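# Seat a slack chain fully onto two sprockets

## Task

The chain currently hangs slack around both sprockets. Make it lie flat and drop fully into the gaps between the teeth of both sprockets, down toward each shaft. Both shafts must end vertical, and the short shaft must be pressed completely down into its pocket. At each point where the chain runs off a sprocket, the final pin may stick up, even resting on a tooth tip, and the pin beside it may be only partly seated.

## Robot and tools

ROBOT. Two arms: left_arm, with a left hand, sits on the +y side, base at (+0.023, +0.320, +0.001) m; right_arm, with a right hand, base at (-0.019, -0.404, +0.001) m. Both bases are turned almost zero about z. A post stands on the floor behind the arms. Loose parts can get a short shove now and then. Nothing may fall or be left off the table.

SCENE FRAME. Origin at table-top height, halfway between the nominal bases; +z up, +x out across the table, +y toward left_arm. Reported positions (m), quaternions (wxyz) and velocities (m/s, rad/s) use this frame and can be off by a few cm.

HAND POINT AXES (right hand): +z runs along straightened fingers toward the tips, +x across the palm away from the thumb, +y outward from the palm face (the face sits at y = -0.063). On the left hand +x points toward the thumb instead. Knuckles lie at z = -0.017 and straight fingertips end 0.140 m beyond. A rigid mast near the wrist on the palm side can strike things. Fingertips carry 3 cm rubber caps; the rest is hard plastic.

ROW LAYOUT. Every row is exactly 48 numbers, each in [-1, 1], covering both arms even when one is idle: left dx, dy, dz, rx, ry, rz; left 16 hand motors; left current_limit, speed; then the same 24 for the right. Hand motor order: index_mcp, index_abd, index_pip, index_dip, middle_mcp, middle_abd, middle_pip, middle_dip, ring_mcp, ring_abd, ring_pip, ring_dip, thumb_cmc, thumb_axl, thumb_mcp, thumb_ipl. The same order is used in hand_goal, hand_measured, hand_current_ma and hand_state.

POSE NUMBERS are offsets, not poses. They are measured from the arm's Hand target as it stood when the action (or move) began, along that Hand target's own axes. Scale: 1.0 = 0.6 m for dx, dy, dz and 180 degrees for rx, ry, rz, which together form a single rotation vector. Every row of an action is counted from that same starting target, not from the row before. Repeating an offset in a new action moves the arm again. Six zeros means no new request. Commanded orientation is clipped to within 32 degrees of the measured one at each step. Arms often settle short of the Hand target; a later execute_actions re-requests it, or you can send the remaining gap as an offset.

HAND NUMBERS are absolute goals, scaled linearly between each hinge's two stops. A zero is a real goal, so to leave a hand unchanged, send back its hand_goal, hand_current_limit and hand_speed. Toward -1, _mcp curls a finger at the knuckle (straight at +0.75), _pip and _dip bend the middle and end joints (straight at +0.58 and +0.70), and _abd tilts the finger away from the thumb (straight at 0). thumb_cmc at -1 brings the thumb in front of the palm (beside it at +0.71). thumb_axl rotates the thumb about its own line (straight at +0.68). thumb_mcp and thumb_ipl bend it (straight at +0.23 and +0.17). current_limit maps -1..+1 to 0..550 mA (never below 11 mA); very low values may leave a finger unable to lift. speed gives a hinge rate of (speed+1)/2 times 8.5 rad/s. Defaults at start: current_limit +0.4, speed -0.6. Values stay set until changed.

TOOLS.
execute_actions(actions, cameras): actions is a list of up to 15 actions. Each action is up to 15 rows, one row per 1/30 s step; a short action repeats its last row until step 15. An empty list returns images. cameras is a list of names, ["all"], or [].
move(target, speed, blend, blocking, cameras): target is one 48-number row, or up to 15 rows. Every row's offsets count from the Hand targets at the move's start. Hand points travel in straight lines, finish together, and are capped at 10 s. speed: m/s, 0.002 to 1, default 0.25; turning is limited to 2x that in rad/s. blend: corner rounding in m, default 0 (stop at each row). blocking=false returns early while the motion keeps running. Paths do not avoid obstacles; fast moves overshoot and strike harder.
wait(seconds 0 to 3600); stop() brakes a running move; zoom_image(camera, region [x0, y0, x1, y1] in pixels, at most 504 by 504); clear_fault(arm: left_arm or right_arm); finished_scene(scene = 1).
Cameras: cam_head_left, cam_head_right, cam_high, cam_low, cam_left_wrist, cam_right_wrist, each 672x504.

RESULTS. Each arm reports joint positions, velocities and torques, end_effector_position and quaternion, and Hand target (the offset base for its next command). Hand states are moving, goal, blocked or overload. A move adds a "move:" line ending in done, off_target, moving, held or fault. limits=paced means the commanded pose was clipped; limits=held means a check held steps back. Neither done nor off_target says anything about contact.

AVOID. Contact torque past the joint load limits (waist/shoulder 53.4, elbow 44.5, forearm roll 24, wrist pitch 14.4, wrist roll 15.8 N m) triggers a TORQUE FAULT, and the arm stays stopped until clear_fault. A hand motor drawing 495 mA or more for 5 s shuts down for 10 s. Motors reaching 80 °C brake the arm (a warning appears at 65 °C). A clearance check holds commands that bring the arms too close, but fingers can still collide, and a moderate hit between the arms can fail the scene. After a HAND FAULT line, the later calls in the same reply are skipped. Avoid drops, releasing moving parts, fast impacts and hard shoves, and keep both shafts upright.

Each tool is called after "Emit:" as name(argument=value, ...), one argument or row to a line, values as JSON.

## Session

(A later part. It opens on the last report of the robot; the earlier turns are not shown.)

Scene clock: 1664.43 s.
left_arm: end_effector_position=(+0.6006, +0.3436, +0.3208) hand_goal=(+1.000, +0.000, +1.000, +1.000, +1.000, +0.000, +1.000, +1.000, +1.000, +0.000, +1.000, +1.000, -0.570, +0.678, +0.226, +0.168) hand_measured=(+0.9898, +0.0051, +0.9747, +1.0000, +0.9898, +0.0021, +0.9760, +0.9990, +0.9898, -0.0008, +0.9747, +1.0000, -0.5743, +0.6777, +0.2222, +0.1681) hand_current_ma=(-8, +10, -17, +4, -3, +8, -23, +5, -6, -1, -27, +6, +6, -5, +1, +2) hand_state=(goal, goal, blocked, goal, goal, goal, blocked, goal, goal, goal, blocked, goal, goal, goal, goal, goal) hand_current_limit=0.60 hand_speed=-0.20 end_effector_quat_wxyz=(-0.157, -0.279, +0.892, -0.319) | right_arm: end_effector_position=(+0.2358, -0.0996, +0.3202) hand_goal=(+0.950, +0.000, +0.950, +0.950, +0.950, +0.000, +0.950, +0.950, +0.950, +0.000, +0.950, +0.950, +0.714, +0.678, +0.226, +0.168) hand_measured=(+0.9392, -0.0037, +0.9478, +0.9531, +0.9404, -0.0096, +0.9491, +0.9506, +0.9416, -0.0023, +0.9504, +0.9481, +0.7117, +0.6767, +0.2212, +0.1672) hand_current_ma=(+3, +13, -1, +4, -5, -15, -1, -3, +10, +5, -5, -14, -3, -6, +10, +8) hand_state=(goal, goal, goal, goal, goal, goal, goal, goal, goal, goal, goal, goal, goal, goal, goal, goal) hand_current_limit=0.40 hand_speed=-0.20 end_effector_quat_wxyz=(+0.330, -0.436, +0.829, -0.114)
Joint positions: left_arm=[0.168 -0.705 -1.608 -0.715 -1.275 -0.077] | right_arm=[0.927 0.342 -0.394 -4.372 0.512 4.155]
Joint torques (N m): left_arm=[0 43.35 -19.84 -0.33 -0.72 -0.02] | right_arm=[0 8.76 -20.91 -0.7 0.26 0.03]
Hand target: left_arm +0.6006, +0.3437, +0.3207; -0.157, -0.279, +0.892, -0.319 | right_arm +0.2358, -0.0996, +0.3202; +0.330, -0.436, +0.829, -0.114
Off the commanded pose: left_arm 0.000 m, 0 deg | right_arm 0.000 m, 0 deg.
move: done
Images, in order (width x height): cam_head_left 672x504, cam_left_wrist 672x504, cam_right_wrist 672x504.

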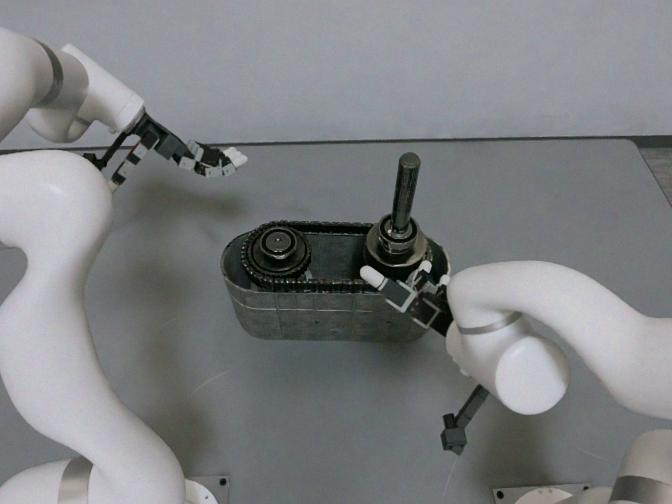

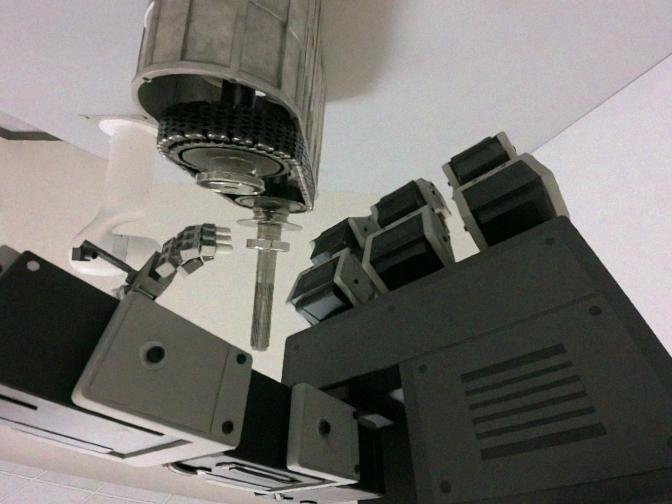

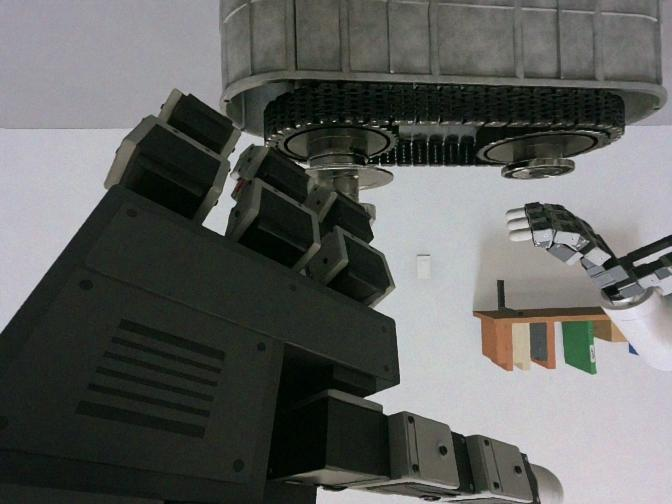

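Emit:
move(
  target=[
    [0.153,-0.178,-0.194,0,0,0,1,0,1,1,1,0,1,1,1,0,1,1,-0.571,0.678,0.226,0.168,0.4,-0.2,0,0,0,0,0,0,0.95,0,0.95,0.95,0.95,0,0.95,0.95,0.95,0,0.95,0.95,0.714,0.678,0.226,0.168,0.4,-0.2],
    [0.349,-0.368,0.045,-0.262,-0.3695,0.237,1,0,1,1,1,0,1,1,1,0,1,1,-0.571,0.678,0.226,0.168,0.4,-0.2,0,0,0,0,0,0,0.95,0,0.95,0.95,0.95,0,0.95,0.95,0.95,0,0.95,0.95,0.714,0.678,0.226,0.168,0.4,-0.2],
    [0.3124,-0.328,0.108,-0.262,-0.3695,0.237,1,0,1,1,1,0,1,1,1,0,1,1,-0.571,0.678,0.226,0.168,0.4,-0.2,0,0,0,0,0,0,0.95,0,0.95,0.95,0.95,0,0.95,0.95,0.95,0,0.95,0.95,0.714,0.678,0.226,0.168,0.4,-0.2],
  ],
  speed=[0.3,0.35,0.15],
  blend=[0.03,0.01,0],
  cameras=["cam_left_wrist","cam_high"],
)

Emit:
zoom_image(
  camera="cam_left_wrist",
  region=[80, 140, 330, 390],
)

Scene clock: 1752.97 s.
left_arm: end_effector_position=(+0.5626, +0.1004, +0.4528) hand_goal=(+1.000, +0.000, +1.000, +1.000, +1.000, +0.000, +1.000, +1.000, +1.000, +0.000, +1.000, +1.000, -0.570, +0.678, +0.226, +0.168) hand_measured=(+0.9935, +0.0080, +0.9760, +1.0000, +0.9922, +0.0036, +0.9760, +1.0000, +0.9935, +0.0007, +0.9747, +1.0000, -0.5617, +0.6777, +0.2222, +0.1672) hand_current_ma=(-4, +10, -18, +8, -2, +6, -24, +1, -10, -1, -27, +6, +19, -2, -1, +2) hand_state=(goal, goal, blocked, goal, goal, goal, blocked, goal, goal, goal, blocked, goal, goal, goal, goal, goal) hand_current_limit=0.40 hand_speed=-0.20 end_effector_quat_wxyz=(+0.358, -0.004, +0.912, +0.200) | right_arm: end_effector_position=(+0.2358, -0.0996, +0.3202) hand_goal=(+0.950, +0.000, +0.950, +0.950, +0.950, +0.000, +0.950, +0.950, +0.950, +0.000, +0.950, +0.950, +0.714, +0.678, +0.226, +0.168) hand_measured=(+0.9404, -0.0052, +0.9478, +0.9531, +0.9404, -0.0096, +0.9491, +0.9506, +0.9416, -0.0037, +0.9504, +0.9493, +0.7104, +0.6767, +0.2212, +0.1662) hand_current_ma=(-2, -12, -6, +11, -13, +11, +7, +5, -11, +9, -1, -15, +0, +17, +7, +2) hand_state=(goal, goal, goal, goal, goal, goal, goal, goal, goal, goal, goal, goal, goal, goal, goal, goal) hand_current_limit=0.40 hand_speed=-0.20 end_effector_quat_wxyz=(+0.330, -0.436, +0.829, -0.114)
Joint positions: left_arm=[-0.744 -0.378 -1.285 1.085 -0.931 -1.441] | right_arm=[0.927 0.342 -0.394 -4.372 0.512 4.155]
Joint torques (N m): left_arm=[0 34.86 -21.39 1.24 -0.5 0.03] | right_arm=[0 8.76 -20.91 -0.7 0.26 0.03]
Hand target: left_arm +0.5626, +0.1004, +0.4528; +0.358, -0.004, +0.912, +0.200 | right_arm +0.2358, -0.0996, +0.3202; +0.330, -0.436, +0.829, -0.114
Off the commanded pose: left_arm 0.000 m, 0 deg | right_arm 0.000 m, 0 deg.
move: done
Images, in order (width x height): cam_high 672x504, cam_left_wrist 672x504.

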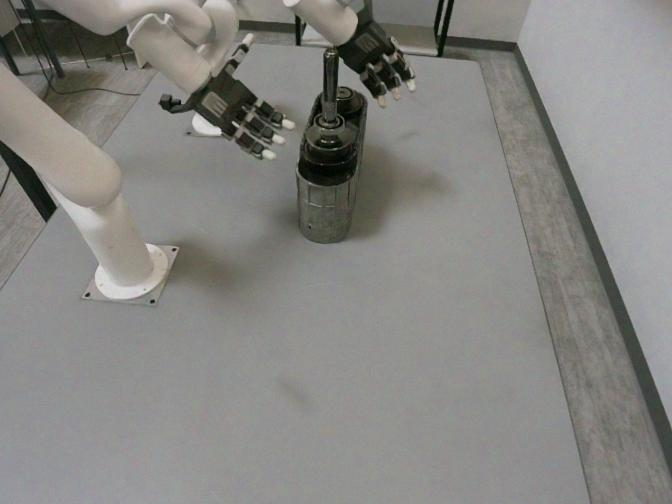

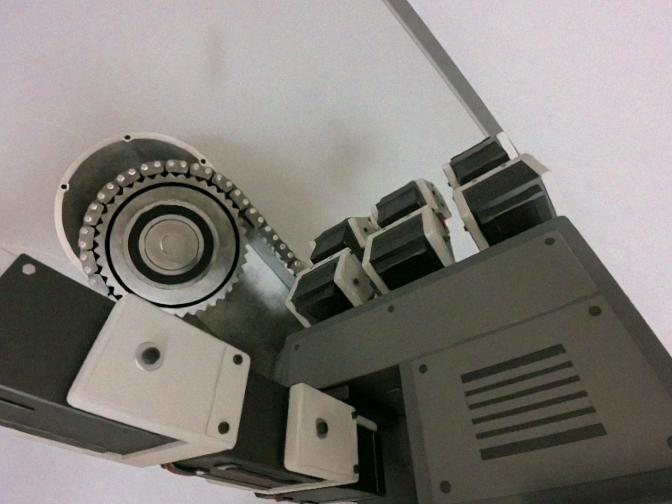

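Scaled by 2.016.

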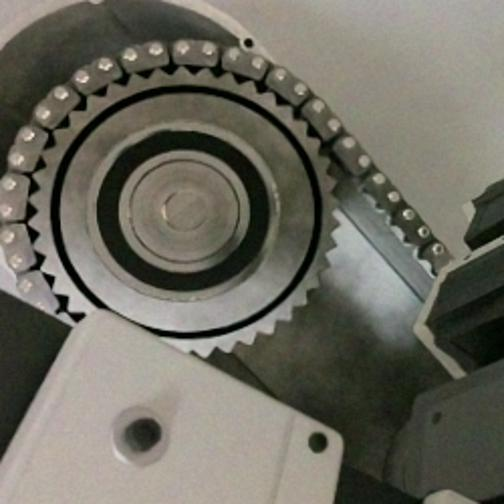

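Emit:
zoom_image(
  camera="cam_left_wrist",
  region=[75, 150, 175, 250],
)

Emit:
zoom_image(
  camera="cam_left_wrist",
  region=[160, 150, 260, 250],
)

Emit:
zoom_image(
  camera="cam_left_wrist",
  region=[70, 220, 170, 320],
)

Scaled by 5.040.

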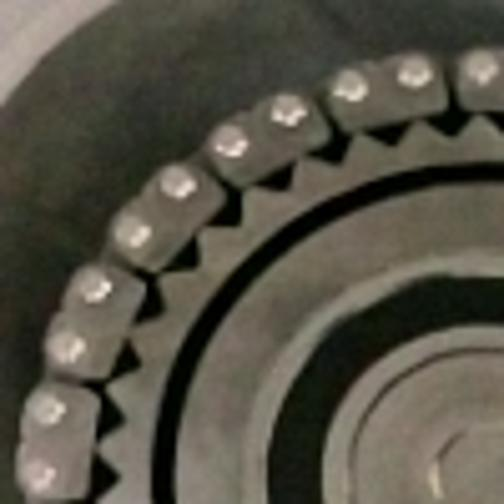

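Scaled by 5.040.

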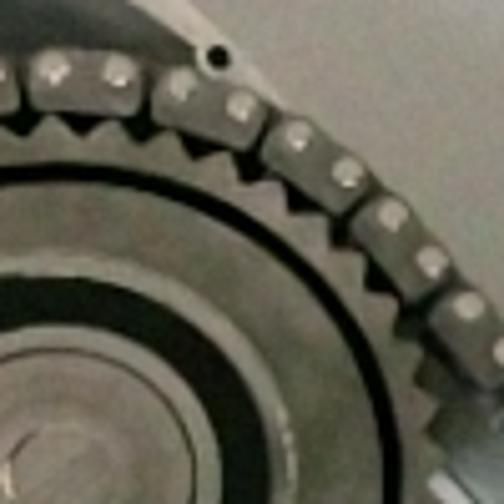

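Scaled by 5.040.

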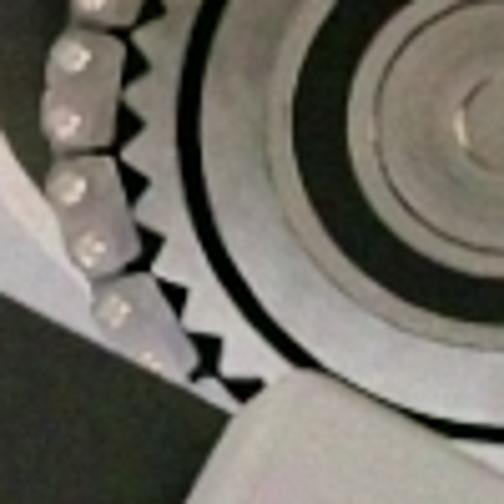

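Emit:
zoom_image(
  camera="cam_left_wrist",
  region=[140, 150, 200, 210],
)

Emit:
zoom_image(
  camera="cam_left_wrist",
  region=[190, 160, 250, 220],
)

Emit:
zoom_image(
  camera="cam_left_wrist",
  region=[75, 190, 135, 250],
)

Scaled by 8.400.

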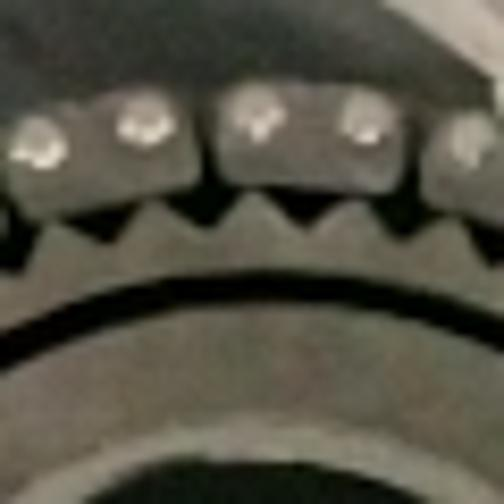

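Scaled by 8.400.

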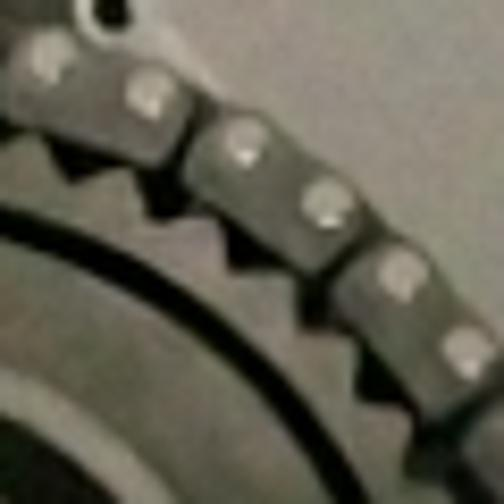

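Scaled by 8.400.

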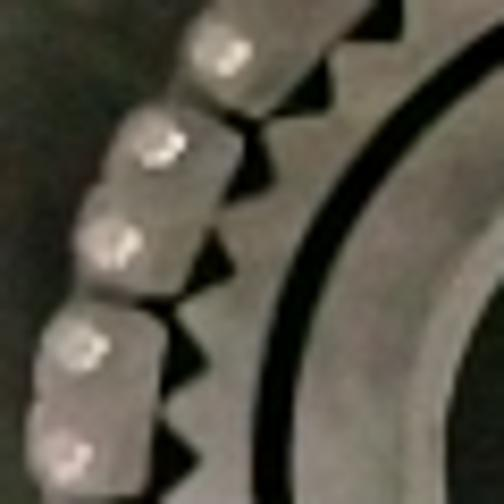

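Emit:
move(
  target=[
    [-0.0464,0.1347,-0.056,0.2166,0.171,0.2375,0.754,0,0.576,0.696,0.754,0,0.576,0.696,-0.36,0,-0.70,-0.17,-0.571,0.678,0.226,0.168,0.6,0.0,0,0,0,0,0,0,0.95,0,0.95,0.95,0.95,0,0.95,0.95,0.95,0,0.95,0.95,0.714,0.678,0.226,0.168,0.4,-0.2],
    [0.054,0.078,0.047,0.2166,0.171,0.2375,0.754,0,0.576,0.696,0.754,0,0.576,0.696,-0.36,0,-0.70,-0.17,-0.571,0.678,0.226,0.168,0.6,0.0,0,0,0,0,0,0,0.95,0,0.95,0.95,0.95,0,0.95,0.95,0.95,0,0.95,0.95,0.714,0.678,0.226,0.168,0.4,-0.2],
  ],
  speed=[0.3,0.1],
  cameras=["cam_left_wrist","cam_head_left","cam_right_wrist"],
)

Emit:
zoom_image(
  camera="cam_left_wrist",
  region=[220, 20, 440, 240],
)

Emit:
zoom_image(
  camera="cam_head_left",
  region=[210, 150, 350, 290],
)

Emit:
zoom_image(
  camera="cam_right_wrist",
  region=[460, 80, 650, 270],
)

Scene clock: 1873.40 s.
left_arm: end_effector_position=(+0.5499, +0.1582, +0.4298) hand_goal=(+0.754, +0.000, +0.576, +0.696, +0.754, +0.000, +0.576, +0.696, -0.360, +0.000, -0.700, -0.170, -0.570, +0.678, +0.226, +0.168) hand_measured=(+0.7474, +0.0080, +0.5693, +0.6907, +0.7486, +0.0080, +0.5705, +0.6907, -0.3488, +0.0080, -0.6972, -0.1782, -0.5617, +0.6767, +0.2222, +0.1672) hand_current_ma=(-8, +13, +3, +1, +3, +16, -3, +2, +11, +0, +5, +0, +14, -3, -4, -2) hand_state=(goal, goal, goal, goal, goal, goal, goal, goal, goal, goal, goal, goal, goal, goal, goal, goal) hand_current_limit=0.60 hand_speed=0.00 end_effector_quat_wxyz=(+0.000, +0.383, +0.924, +0.000) | right_arm: end_effector_position=(+0.2358, -0.0996, +0.3202) hand_goal=(+0.950, +0.000, +0.950, +0.950, +0.950, +0.000, +0.950, +0.950, +0.950, +0.000, +0.950, +0.950, +0.714, +0.678, +0.226, +0.168) hand_measured=(+0.9404, -0.0052, +0.9478, +0.9531, +0.9404, -0.0096, +0.9478, +0.9506, +0.9416, -0.0037, +0.9504, +0.9493, +0.7117, +0.6767, +0.2212, +0.1672) hand_current_ma=(+10, -7, -9, +0, +6, -9, -2, -11, -26, +9, +8, +11, +1, +7, -1, -1) hand_state=(goal, goal, goal, goal, goal, goal, goal, goal, goal, goal, goal, goal, goal, goal, goal, goal) hand_current_limit=0.40 hand_speed=-0.20 end_effector_quat_wxyz=(+0.330, -0.436, +0.829, -0.114)
Joint positions: left_arm=[-0.471 -0.249 -1.274 0.001 -1.025 0.327] | right_arm=[0.927 0.342 -0.394 -4.372 0.512 4.155]
Joint torques (N m): left_arm=[0 30.03 -21 0.82 0.04 0] | right_arm=[0 8.76 -20.91 -0.7 0.26 0.03]
Hand target: left_arm +0.5499, +0.1582, +0.4298; +0.000, +0.383, +0.924, +0.000 | right_arm +0.2358, -0.0996, +0.3202; +0.330, -0.436, +0.829, -0.114
Off the commanded pose: left_arm 0.000 m, 0 deg | right_arm 0.000 m, 0 deg.
move: done
Images, in order (width x height): cam_head_left 672x504, cam_left_wrist 672x504, cam_right_wrist 672x504.

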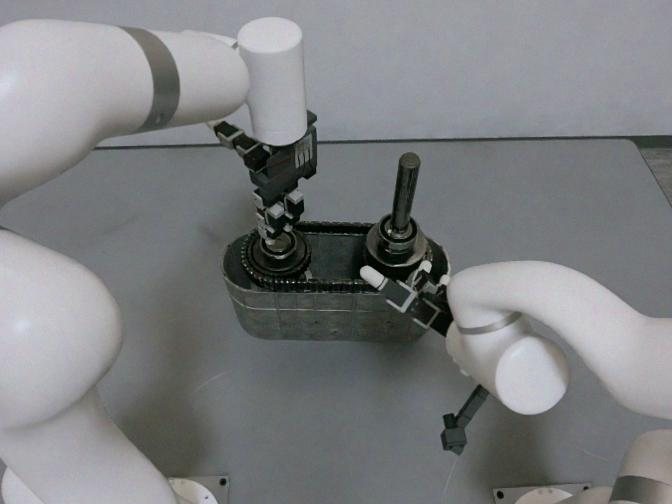

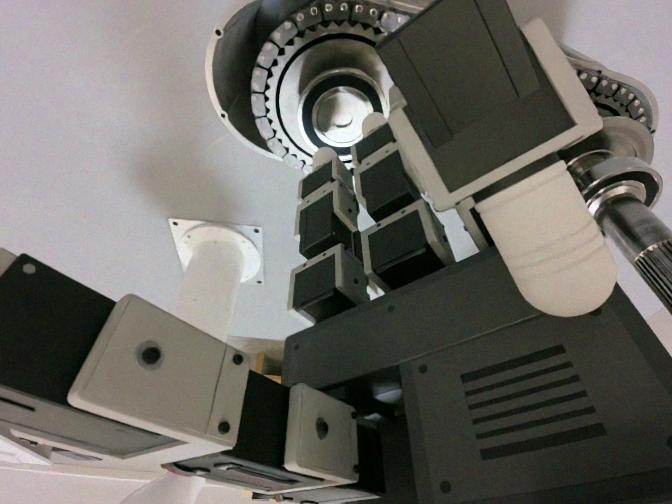

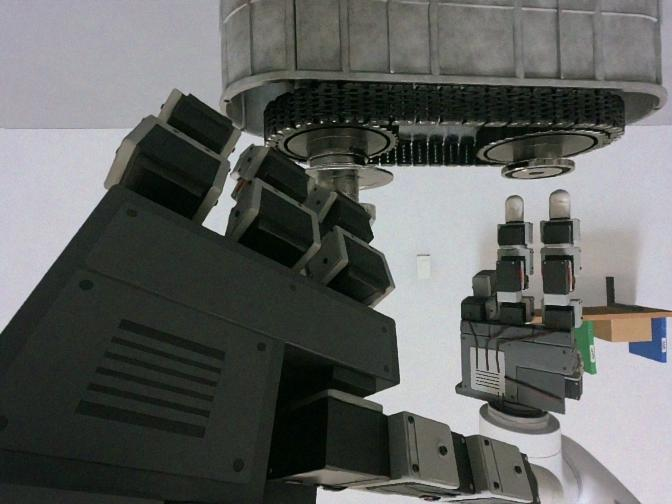

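Scaled by 2.291.

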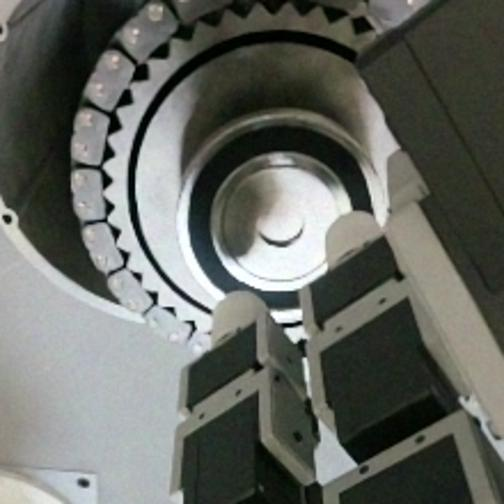

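Scaled by 3.600.

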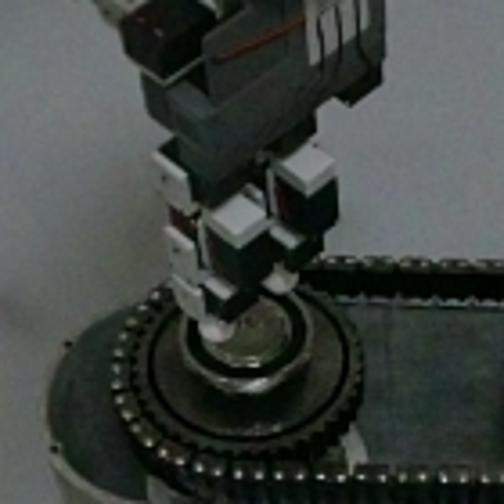

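Scaled by 2.653.

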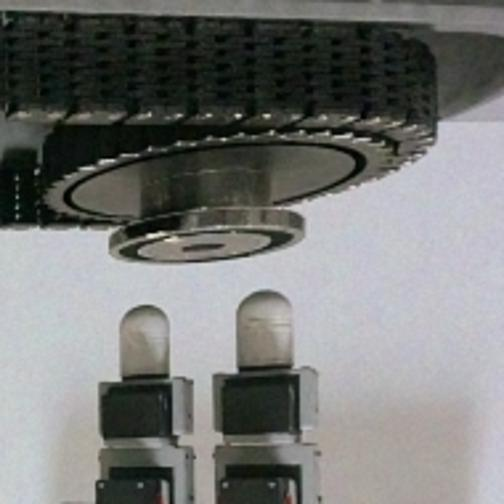

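Emit:
move(
  target=[
    [0,0,0.033,0,0,0,0.754,0,0.576,0.696,0.754,0,0.576,0.696,-0.36,0,-0.70,-0.17,-0.571,0.678,0.226,0.168,0.8,0.0,0,0,0,0,0,0,0.95,0,0.95,0.95,0.95,0,0.95,0.95,0.95,0,0.95,0.95,0.714,0.678,0.226,0.168,0.4,-0.2],
  ],
  speed=[0.05],
)

Emit:
move(
  target=[
    [0,0,0.005,0,0,0,0.754,0,0.576,0.696,0.754,0,0.576,0.696,-0.36,0,-0.70,-0.17,-0.571,0.678,0.226,0.168,0.8,0.0,0,0,0,0,0,0,0.95,0,0.95,0.95,0.95,0,0.95,0.95,0.95,0,0.95,0.95,0.714,0.678,0.226,0.168,0.4,-0.2],
  ],
  speed=[0.02],
  cameras=["cam_right_wrist"],
)

Emit:
zoom_image(
  camera="cam_right_wrist",
  region=[460, 80, 650, 270],
)

Scene clock: 1890.70 s.
left_arm: end_effector_position=(+0.5499, +0.1582, +0.4101) hand_goal=(+0.754, +0.000, +0.576, +0.696, +0.754, +0.000, +0.576, +0.696, -0.360, +0.000, -0.700, -0.170, -0.570, +0.678, +0.226, +0.168) hand_measured=(+0.7486, +0.0095, +0.5693, +0.6907, +0.7474, +0.0065, +0.5693, +0.6920, -0.3488, +0.0065, -0.6959, -0.1770, -0.5642, +0.6777, +0.2222, +0.1672) hand_current_ma=(-7, +12, +2, -4, +5, +10, -1, +5, +11, +5, -1, -5, +13, -7, -2, +5) hand_state=(goal, goal, goal, goal, goal, goal, goal, goal, goal, goal, goal, goal, goal, goal, goal, goal) hand_current_limit=0.80 hand_speed=0.00 end_effector_quat_wxyz=(+0.000, +0.383, +0.924, +0.000) | right_arm: end_effector_position=(+0.2358, -0.0996, +0.3202) hand_goal=(+0.950, +0.000, +0.950, +0.950, +0.950, +0.000, +0.950, +0.950, +0.950, +0.000, +0.950, +0.950, +0.714, +0.678, +0.226, +0.168) hand_measured=(+0.9392, -0.0052, +0.9478, +0.9531, +0.9404, -0.0096, +0.9491, +0.9506, +0.9428, -0.0037, +0.9504, +0.9493, +0.7117, +0.6777, +0.2203, +0.1672) hand_current_ma=(+8, -1, -10, +8, +2, -5, -6, -4, -12, -3, +8, -11, -4, +2, +6, +5) hand_state=(goal, goal, goal, goal, goal, goal, goal, goal, goal, goal, goal, goal, goal, goal, goal, goal) hand_current_limit=0.40 hand_speed=-0.20 end_effector_quat_wxyz=(+0.330, -0.436, +0.829, -0.114)
Joint positions: left_arm=[-0.471 -0.261 -1.243 0.001 -0.983 0.327] | right_arm=[0.927 0.342 -0.394 -4.372 0.512 4.155]
Joint torques (N m): left_arm=[0 30.33 -20.9 0.8 0.04 0] | right_arm=[0 8.76 -20.91 -0.7 0.26 0.03]
Hand target: left_arm +0.5499, +0.1582, +0.4100; +0.000, +0.383, +0.924, +0.000 | right_arm +0.2358, -0.0996, +0.3202; +0.330, -0.436, +0.829, -0.114
Off the commanded pose: left_arm 0.000 m, 0 deg | right_arm 0.000 m, 0 deg.
move: done

Scene clock: 1891.20 s.
left_arm: end_effector_position=(+0.5499, +0.1582, +0.4070) hand_goal=(+0.754, +0.000, +0.576, +0.696, +0.754, +0.000, +0.576, +0.696, -0.360, +0.000, -0.700, -0.170, -0.570, +0.678, +0.226, +0.168) hand_measured=(+0.7486, +0.0124, +0.5731, +0.6907, +0.7474, +0.0080, +0.5693, +0.6920, -0.3488, +0.0080, -0.6959, -0.1782, -0.5630, +0.6777, +0.2222, +0.1672) hand_current_ma=(-3, +19, +4, +0, +4, +13, -3, -1, +13, +6, +3, +4, +9, -5, -3, +3) hand_state=(goal, moving, moving, goal, goal, goal, goal, goal, goal, goal, goal, goal, goal, goal, goal, goal) hand_current_limit=0.80 hand_speed=0.00 end_effector_quat_wxyz=(+0.000, +0.383, +0.924, +0.000) | right_arm: end_effector_position=(+0.2358, -0.0996, +0.3202) hand_goal=(+0.950, +0.000, +0.950, +0.950, +0.950, +0.000, +0.950, +0.950, +0.950, +0.000, +0.950, +0.950, +0.714, +0.678, +0.226, +0.168) hand_measured=(+0.9404, -0.0052, +0.9478, +0.9531, +0.9416, -0.0096, +0.9491, +0.9519, +0.9416, -0.0023, +0.9504, +0.9481, +0.7117, +0.6777, +0.2222, +0.1672) hand_current_ma=(+16, -5, -1, +18, -7, -13, -3, +0, -13, +4, +2, -14, -2, +19, +7, +8) hand_state=(goal, goal, goal, goal, goal, goal, goal, goal, goal, goal, goal, goal, goal, goal, goal, goal) hand_current_limit=0.40 hand_speed=-0.20 end_effector_quat_wxyz=(+0.330, -0.436, +0.829, -0.114)
Joint positions: left_arm=[-0.471 -0.263 -1.239 0.001 -0.976 0.327] | right_arm=[0.927 0.342 -0.394 -4.372 0.512 4.155]
Joint torques (N m): left_arm=[0 10.2 -11.21 0.79 0.04 0] | right_arm=[0 8.76 -20.91 -0.7 0.26 0.03]
Hand target: left_arm +0.5499, +0.1582, +0.4070; +0.000, +0.383, +0.924, +0.000 | right_arm +0.2358, -0.0996, +0.3202; +0.330, -0.436, +0.829, -0.114
Off the commanded pose: left_arm 0.000 m, 0 deg | right_arm 0.000 m, 0 deg.
move: done

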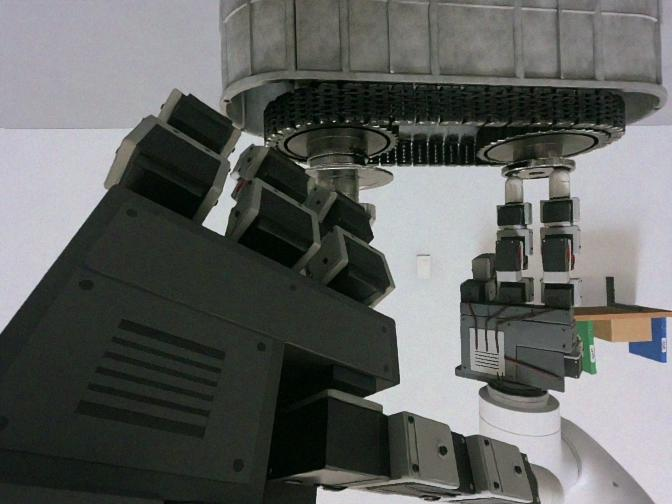

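Scaled by 2.653.

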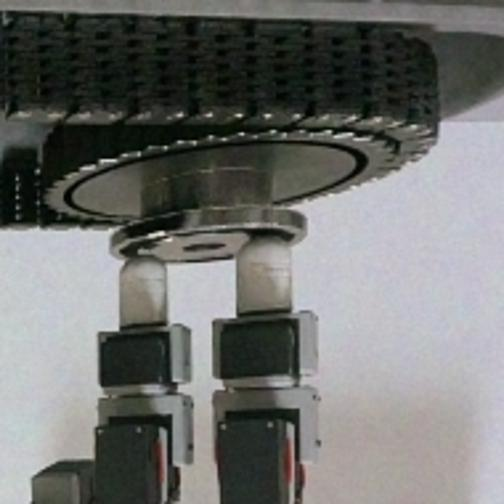

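Emit:
move(
  target=[
    [0,0,0.001,0,0,0,0.754,0,0.576,0.696,0.754,0,0.576,0.696,-0.36,0,-0.70,-0.17,-0.571,0.678,0.226,0.168,0.8,0.0,0,0,0,0,0,0,0.95,0,0.95,0.95,0.95,0,0.95,0.95,0.95,0,0.95,0.95,0.714,0.678,0.226,0.168,0.4,-0.2],
    [-0.0134,-0.0007,0.001,0,0,0.0333,0.754,0,0.576,0.696,0.754,0,0.576,0.696,-0.36,0,-0.70,-0.17,-0.571,0.678,0.226,0.168,0.8,0.0,0,0,0,0,0,0,0.95,0,0.95,0.95,0.95,0,0.95,0.95,0.95,0,0.95,0.95,0.714,0.678,0.226,0.168,0.4,-0.2],
  ],
  speed=[0.02],
  cameras=["cam_right_wrist","cam_left_wrist"],
)

Emit:
zoom_image(
  camera="cam_right_wrist",
  region=[460, 80, 650, 270],
)

Emit:
zoom_image(
  camera="cam_left_wrist",
  region=[240, 0, 400, 160],
)

speed must be one number or one for each of the 2 targets, got a list of 1; nothing of the call was run

Scaled by 2.653.

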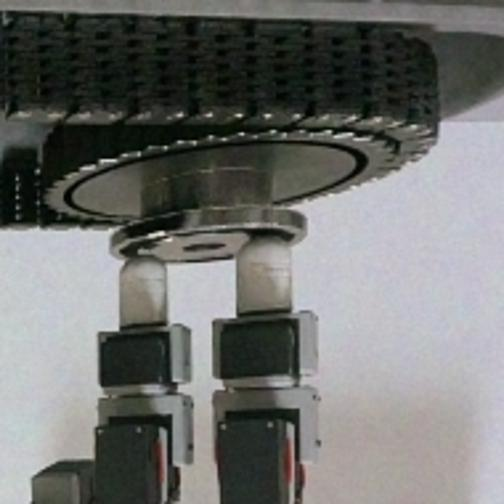

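This scene's latest camera images include none from cam_left_wrist. They are from: cam_right_wrist. cam_left_wrist's image comes with the result of a call that names it in "cameras".

Emit:
execute_actions(
  actions=[],
  cameras=["cam_left_wrist"],
)

Emit:
zoom_image(
  camera="cam_left_wrist",
  region=[240, 0, 400, 160],
)

Emit:
move(
  target=[
    [0,0,0.001,0,0,0,0.754,0,0.576,0.696,0.754,0,0.576,0.696,-0.36,0,-0.70,-0.17,-0.571,0.678,0.226,0.168,0.8,0.0,0,0,0,0,0,0,0.95,0,0.95,0.95,0.95,0,0.95,0.95,0.95,0,0.95,0.95,0.714,0.678,0.226,0.168,0.4,-0.2],
    [-0.0134,-0.0007,0.001,0,0,0.0333,0.754,0,0.576,0.696,0.754,0,0.576,0.696,-0.36,0,-0.70,-0.17,-0.571,0.678,0.226,0.168,0.8,0.0,0,0,0,0,0,0,0.95,0,0.95,0.95,0.95,0,0.95,0.95,0.95,0,0.95,0.95,0.714,0.678,0.226,0.168,0.4,-0.2],
  ],
  speed=0.02,
  cameras=["cam_right_wrist","cam_left_wrist"],
)

Emit:
zoom_image(
  camera="cam_right_wrist",
  region=[460, 80, 650, 270],
)

Emit:
zoom_image(
  camera="cam_left_wrist",
  region=[240, 0, 400, 160],
)

Scene clock: 1910.23 s.
left_arm: end_effector_position=(+0.5499, +0.1582, +0.4070) hand_goal=(+0.754, +0.000, +0.576, +0.696, +0.754, +0.000, +0.576, +0.696, -0.360, +0.000, -0.700, -0.170, -0.570, +0.678, +0.226, +0.168) hand_measured=(+0.7474, +0.0153, +0.5731, +0.6907, +0.7474, +0.0080, +0.5705, +0.6920, -0.3500, +0.0065, -0.6959, -0.1782, -0.5630, +0.6767, +0.2222, +0.1672) hand_current_ma=(-5, +20, +6, +0, +6, +14, -2, +4, +9, +3, +3, +1, +13, +2, -4, -5) hand_state=(goal, goal, goal, goal, goal, goal, goal, goal, goal, goal, goal, goal, goal, goal, goal, goal) hand_current_limit=0.80 hand_speed=0.00 end_effector_quat_wxyz=(+0.000, +0.383, +0.924, +0.000) | right_arm: end_effector_position=(+0.2358, -0.0996, +0.3202) hand_goal=(+0.950, +0.000, +0.950, +0.950, +0.950, +0.000, +0.950, +0.950, +0.950, +0.000, +0.950, +0.950, +0.714, +0.678, +0.226, +0.168) hand_measured=(+0.9392, -0.0052, +0.9478, +0.9531, +0.9416, -0.0096, +0.9478, +0.9506, +0.9416, -0.0037, +0.9504, +0.9493, +0.7117, +0.6767, +0.2212, +0.1662) hand_current_ma=(+11, -17, +1, -11, -15, -2, +18, +9, -14, +11, -4, -13, +10, +8, +8, +21) hand_state=(goal, goal, goal, goal, goal, goal, goal, goal, goal, goal, goal, goal, goal, goal, goal, goal) hand_current_limit=0.40 hand_speed=-0.20 end_effector_quat_wxyz=(+0.330, -0.436, +0.829, -0.114)
Joint positions: left_arm=[-0.471 -0.263 -1.239 0.001 -0.976 0.327] | right_arm=[0.927 0.342 -0.394 -4.372 0.512 4.155]
Joint velocities: within noise
Joint torques (N m): left_arm=[0 30.37 -11.08 0.79 0.04 0] | right_arm=[0 8.76 -20.91 -0.7 0.26 0.03]
Motor temperatures (°C): left_arm=[29 28 32 32 35 31] | right_arm=[31 26 33 30 31 28]
Hand target: left_arm +0.5499, +0.1582, +0.4070; +0.000, +0.383, +0.924, +0.000 | right_arm +0.2358, -0.0996, +0.3202; +0.330, -0.436, +0.829, -0.114
Off the commanded pose: left_arm 0.000 m, 0 deg | right_arm 0.000 m, 0 deg.
Images, in order (width x height): cam_left_wrist 672x504.

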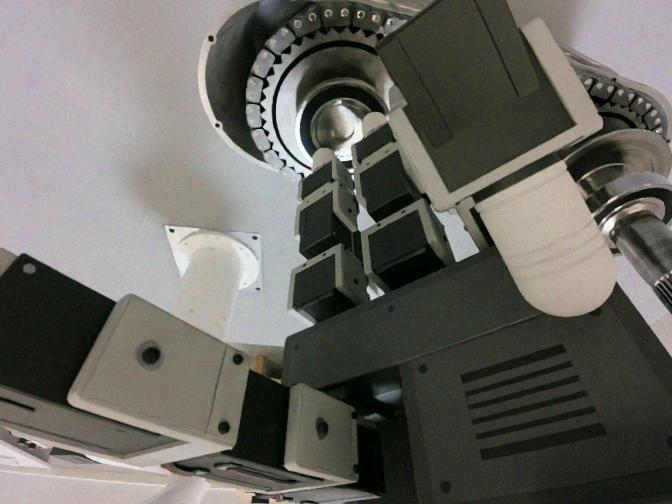

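Scaled by 3.150.

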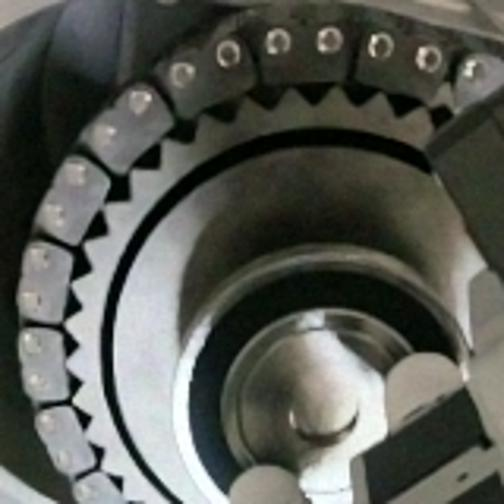

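Scene clock: 1913.23 s.
left_arm: end_effector_position=(+0.5553, +0.1522, +0.4064) hand_goal=(+0.754, +0.000, +0.576, +0.696, +0.754, +0.000, +0.576, +0.696, -0.360, +0.000, -0.700, -0.170, -0.570, +0.678, +0.226, +0.168) hand_measured=(+0.7583, +0.0212, +0.5821, +0.6958, +0.7486, +0.0080, +0.5693, +0.6920, -0.3500, +0.0080, -0.6959, -0.1770, -0.5630, +0.6767, +0.2222, +0.1681) hand_current_ma=(+7, +22, +16, +5, +5, +11, -2, +6, +12, +1, +4, -1, +14, -3, -1, -1) hand_state=(goal, blocked, goal, goal, goal, goal, goal, goal, goal, goal, goal, goal, goal, goal, goal, goal) hand_current_limit=0.80 hand_speed=0.00 end_effector_quat_wxyz=(+0.000, +0.431, +0.902, +0.000) | right_arm: end_effector_position=(+0.2358, -0.0996, +0.3202) hand_goal=(+0.950, +0.000, +0.950, +0.950, +0.950, +0.000, +0.950, +0.950, +0.950, +0.000, +0.950, +0.950, +0.714, +0.678, +0.226, +0.168) hand_measured=(+0.9404, -0.0052, +0.9478, +0.9531, +0.9404, -0.0081, +0.9491, +0.9506, +0.9428, -0.0052, +0.9504, +0.9481, +0.7117, +0.6777, +0.2212, +0.1672) hand_current_ma=(+16, -1, +5, +14, -2, -17, +23, +1, -21, +8, +12, -21, -7, -7, +4, +6) hand_state=(goal, goal, goal, goal, goal, goal, goal, goal, goal, goal, goal, goal, goal, goal, goal, goal) hand_current_limit=0.40 hand_speed=-0.20 end_effector_quat_wxyz=(+0.330, -0.436, +0.829, -0.114)
Joint positions: left_arm=[-0.475 -0.259 -1.233 0.001 -0.974 0.428] | right_arm=[0.927 0.342 -0.394 -4.372 0.512 4.155]
Joint torques (N m): left_arm=[0 30.25 -6.91 0.79 0.06 0] | right_arm=[0 8.76 -20.91 -0.7 0.26 0.03]
Hand target: left_arm +0.5553, +0.1522, +0.4064; +0.000, +0.431, +0.902, +0.000 | right_arm +0.2358, -0.0996, +0.3202; +0.330, -0.436, +0.829, -0.114
Off the commanded pose: left_arm 0.000 m, 0 deg | right_arm 0.000 m, 0 deg.
move: done
Images, in order (width x height): cam_left_wrist 672x504, cam_right_wrist 672x504.

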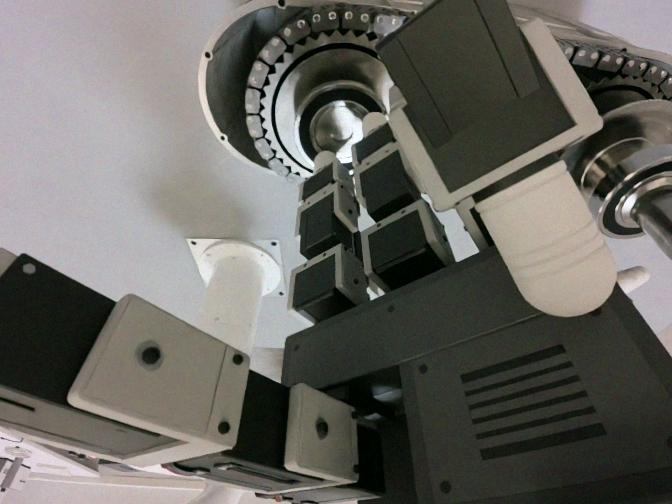

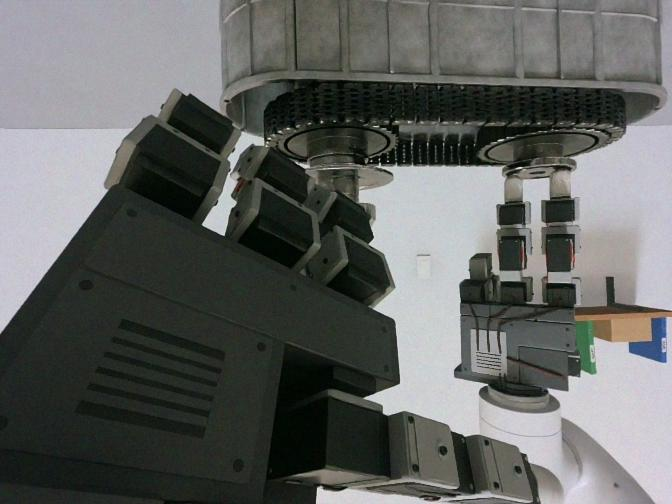

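Scaled by 2.653.

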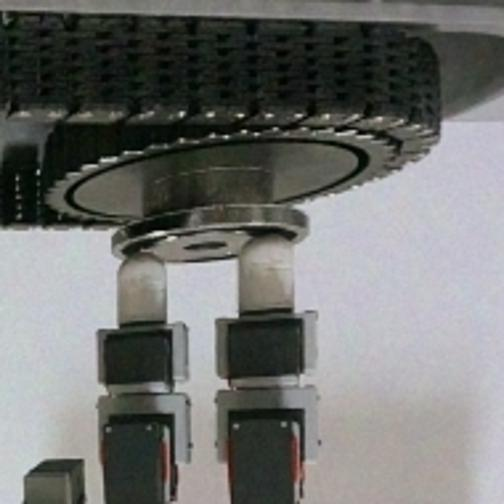

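Scaled by 3.150.

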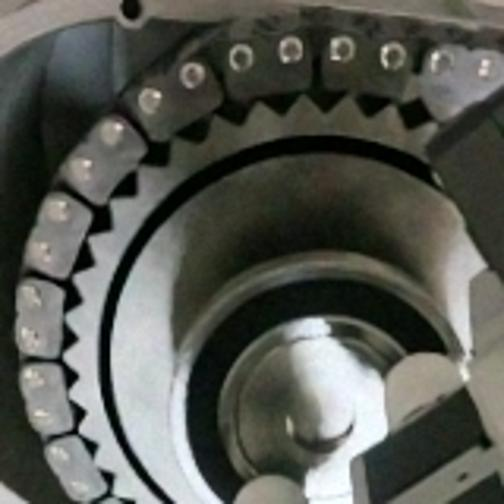

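Emit:
move(
  target=[
    [0,0,-0.04,0,0,0,0.754,0,0.576,0.696,0.754,0,0.576,0.696,-0.36,0,-0.70,-0.17,-0.571,0.678,0.226,0.168,0.6,0.0,0.1015,-0.351,-0.1215,0.1546,-0.2395,0.264,0.754,0,0.576,0.696,0.754,0,0.576,0.696,0.754,0,0.576,0.696,-0.571,0.678,0.226,0.168,0.4,0.0],
    [0,0,-0.04,0,0,0,0.754,0,0.576,0.696,0.754,0,0.576,0.696,-0.36,0,-0.70,-0.17,-0.571,0.678,0.226,0.168,0.6,0.0,-0.217,-0.467,0.183,0.1546,-0.2395,0.264,0.754,0,0.576,0.696,0.754,0,0.576,0.696,0.754,0,0.576,0.696,-0.571,0.678,0.226,0.168,0.4,0.0],
  ],
  speed=0.3,
  blend=[0.03,0],
  cameras=["cam_head_left","cam_low","cam_high"],
)

Emit:
zoom_image(
  camera="cam_head_left",
  region=[330, 100, 530, 300],
)

Emit:
zoom_image(
  camera="cam_low",
  region=[290, 120, 430, 260],
)

Scene clock: 2014.27 s.
left_arm: end_effector_position=(+0.5553, +0.1522, +0.4275) hand_goal=(+0.754, +0.000, +0.576, +0.696, +0.754, +0.000, +0.576, +0.696, -0.360, +0.000, -0.700, -0.170, -0.570, +0.678, +0.226, +0.168) hand_measured=(+0.7498, +0.0095, +0.5731, +0.6881, +0.7474, +0.0080, +0.5693, +0.6920, -0.3488, +0.0080, -0.6972, -0.1782, -0.5630, +0.6777, +0.2222, +0.1681) hand_current_ma=(-3, +10, +6, +5, +4, +11, +2, +1, +13, +5, +5, +1, +14, -3, -4, +0) hand_state=(goal, goal, goal, goal, goal, goal, goal, goal, goal, goal, goal, goal, goal, goal, goal, goal) hand_current_limit=0.60 hand_speed=0.00 end_effector_quat_wxyz=(+0.000, +0.431, +0.902, +0.000) | right_arm: end_effector_position=(+0.2874, -0.2438, +0.4234) hand_goal=(+0.754, +0.000, +0.576, +0.696, +0.754, +0.000, +0.576, +0.696, +0.754, +0.000, +0.576, +0.696, -0.570, +0.678, +0.226, +0.168) hand_measured=(+0.7450, -0.0037, +0.5693, +0.6894, +0.7462, -0.0096, +0.5705, +0.6894, +0.7474, -0.0052, +0.5705, +0.6907, -0.5944, +0.6777, +0.2222, +0.1672) hand_current_ma=(+4, +0, -7, +8, +4, -12, +16, +7, +2, -20, +2, -10, -18, -2, +5, -13) hand_state=(goal, goal, goal, goal, goal, goal, goal, goal, goal, goal, goal, goal, blocked, goal, goal, goal) hand_current_limit=0.40 hand_speed=0.00 end_effector_quat_wxyz=(+0.646, -0.088, +0.757, -0.031)
Joint positions: left_arm=[-0.475 -0.246 -1.265 0.001 -1.019 0.428] | right_arm=[0.543 0.961 0.038 -5.429 0.651 5.464]
Joint torques (N m): left_arm=[0 29.93 -21.01 0.81 0.06 0] | right_arm=[0 -7.05 -22.52 -0.13 1.33 -1.48]
Hand target: left_arm +0.5553, +0.1522, +0.4275; +0.000, +0.431, +0.902, +0.000 (not the last commanded pose) | right_arm +0.2874, -0.2438, +0.4234; +0.646, -0.088, +0.757, -0.031 (not the last commanded pose)
Off the commanded pose: left_arm 0.003 m, 0 deg | right_arm 0.270 m, 14 deg.
move: held (right_arm; a check stopped the path); path passed 0 of 2 targets; limits=held
pose unreachable (right arm): on one or more control steps of this call, first in action 0 (counted from 0), this arm could not follow its commanded pose, so it was not sent that pose on those steps. It may still have moved: this result reports where it is.
cause: moving toward the commanded pose would bring two parts of the arm too close to each other (joints 2 (shoulder) to 5 (wrist pitch) lie between them).
Images, in order (width x height): cam_head_left 672x504, cam_high 672x504, cam_low 672x504.

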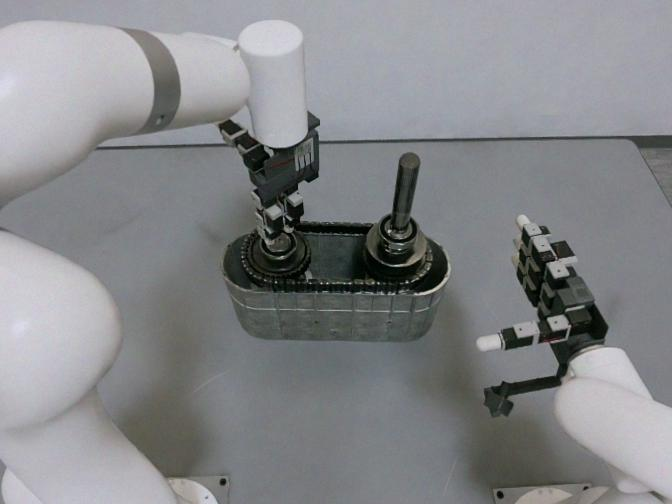

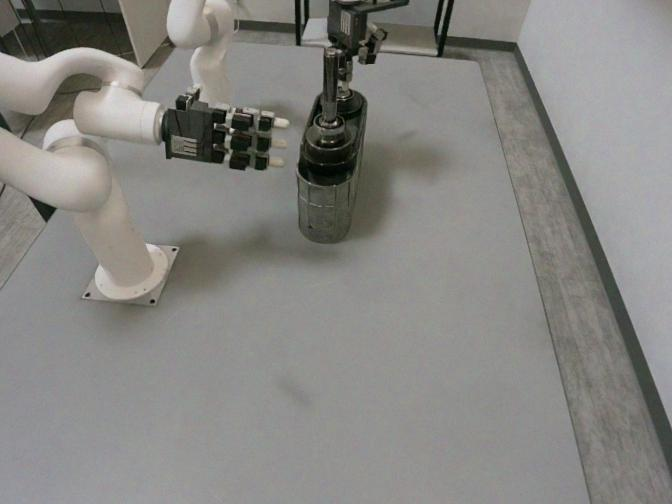

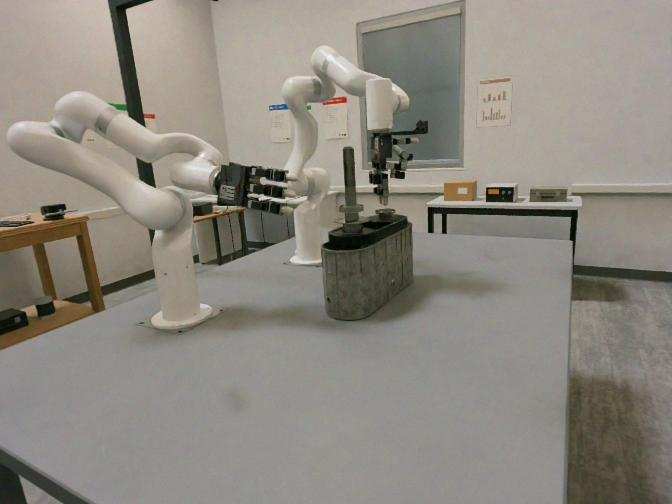

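Scaled by 2.520.

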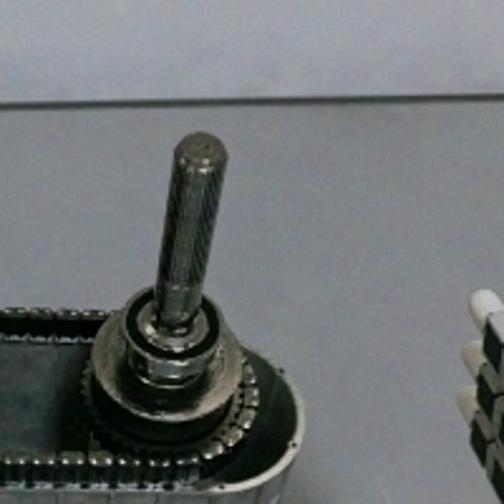

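Scaled by 3.600.

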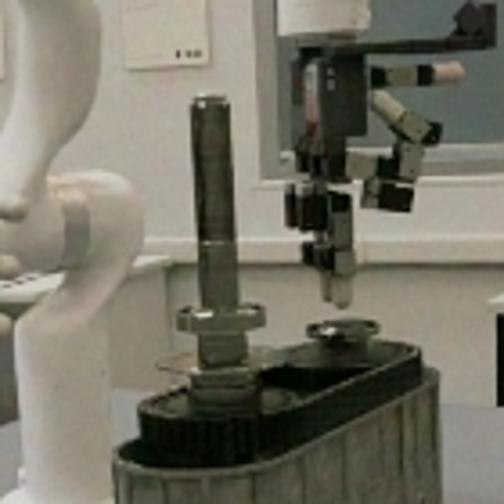

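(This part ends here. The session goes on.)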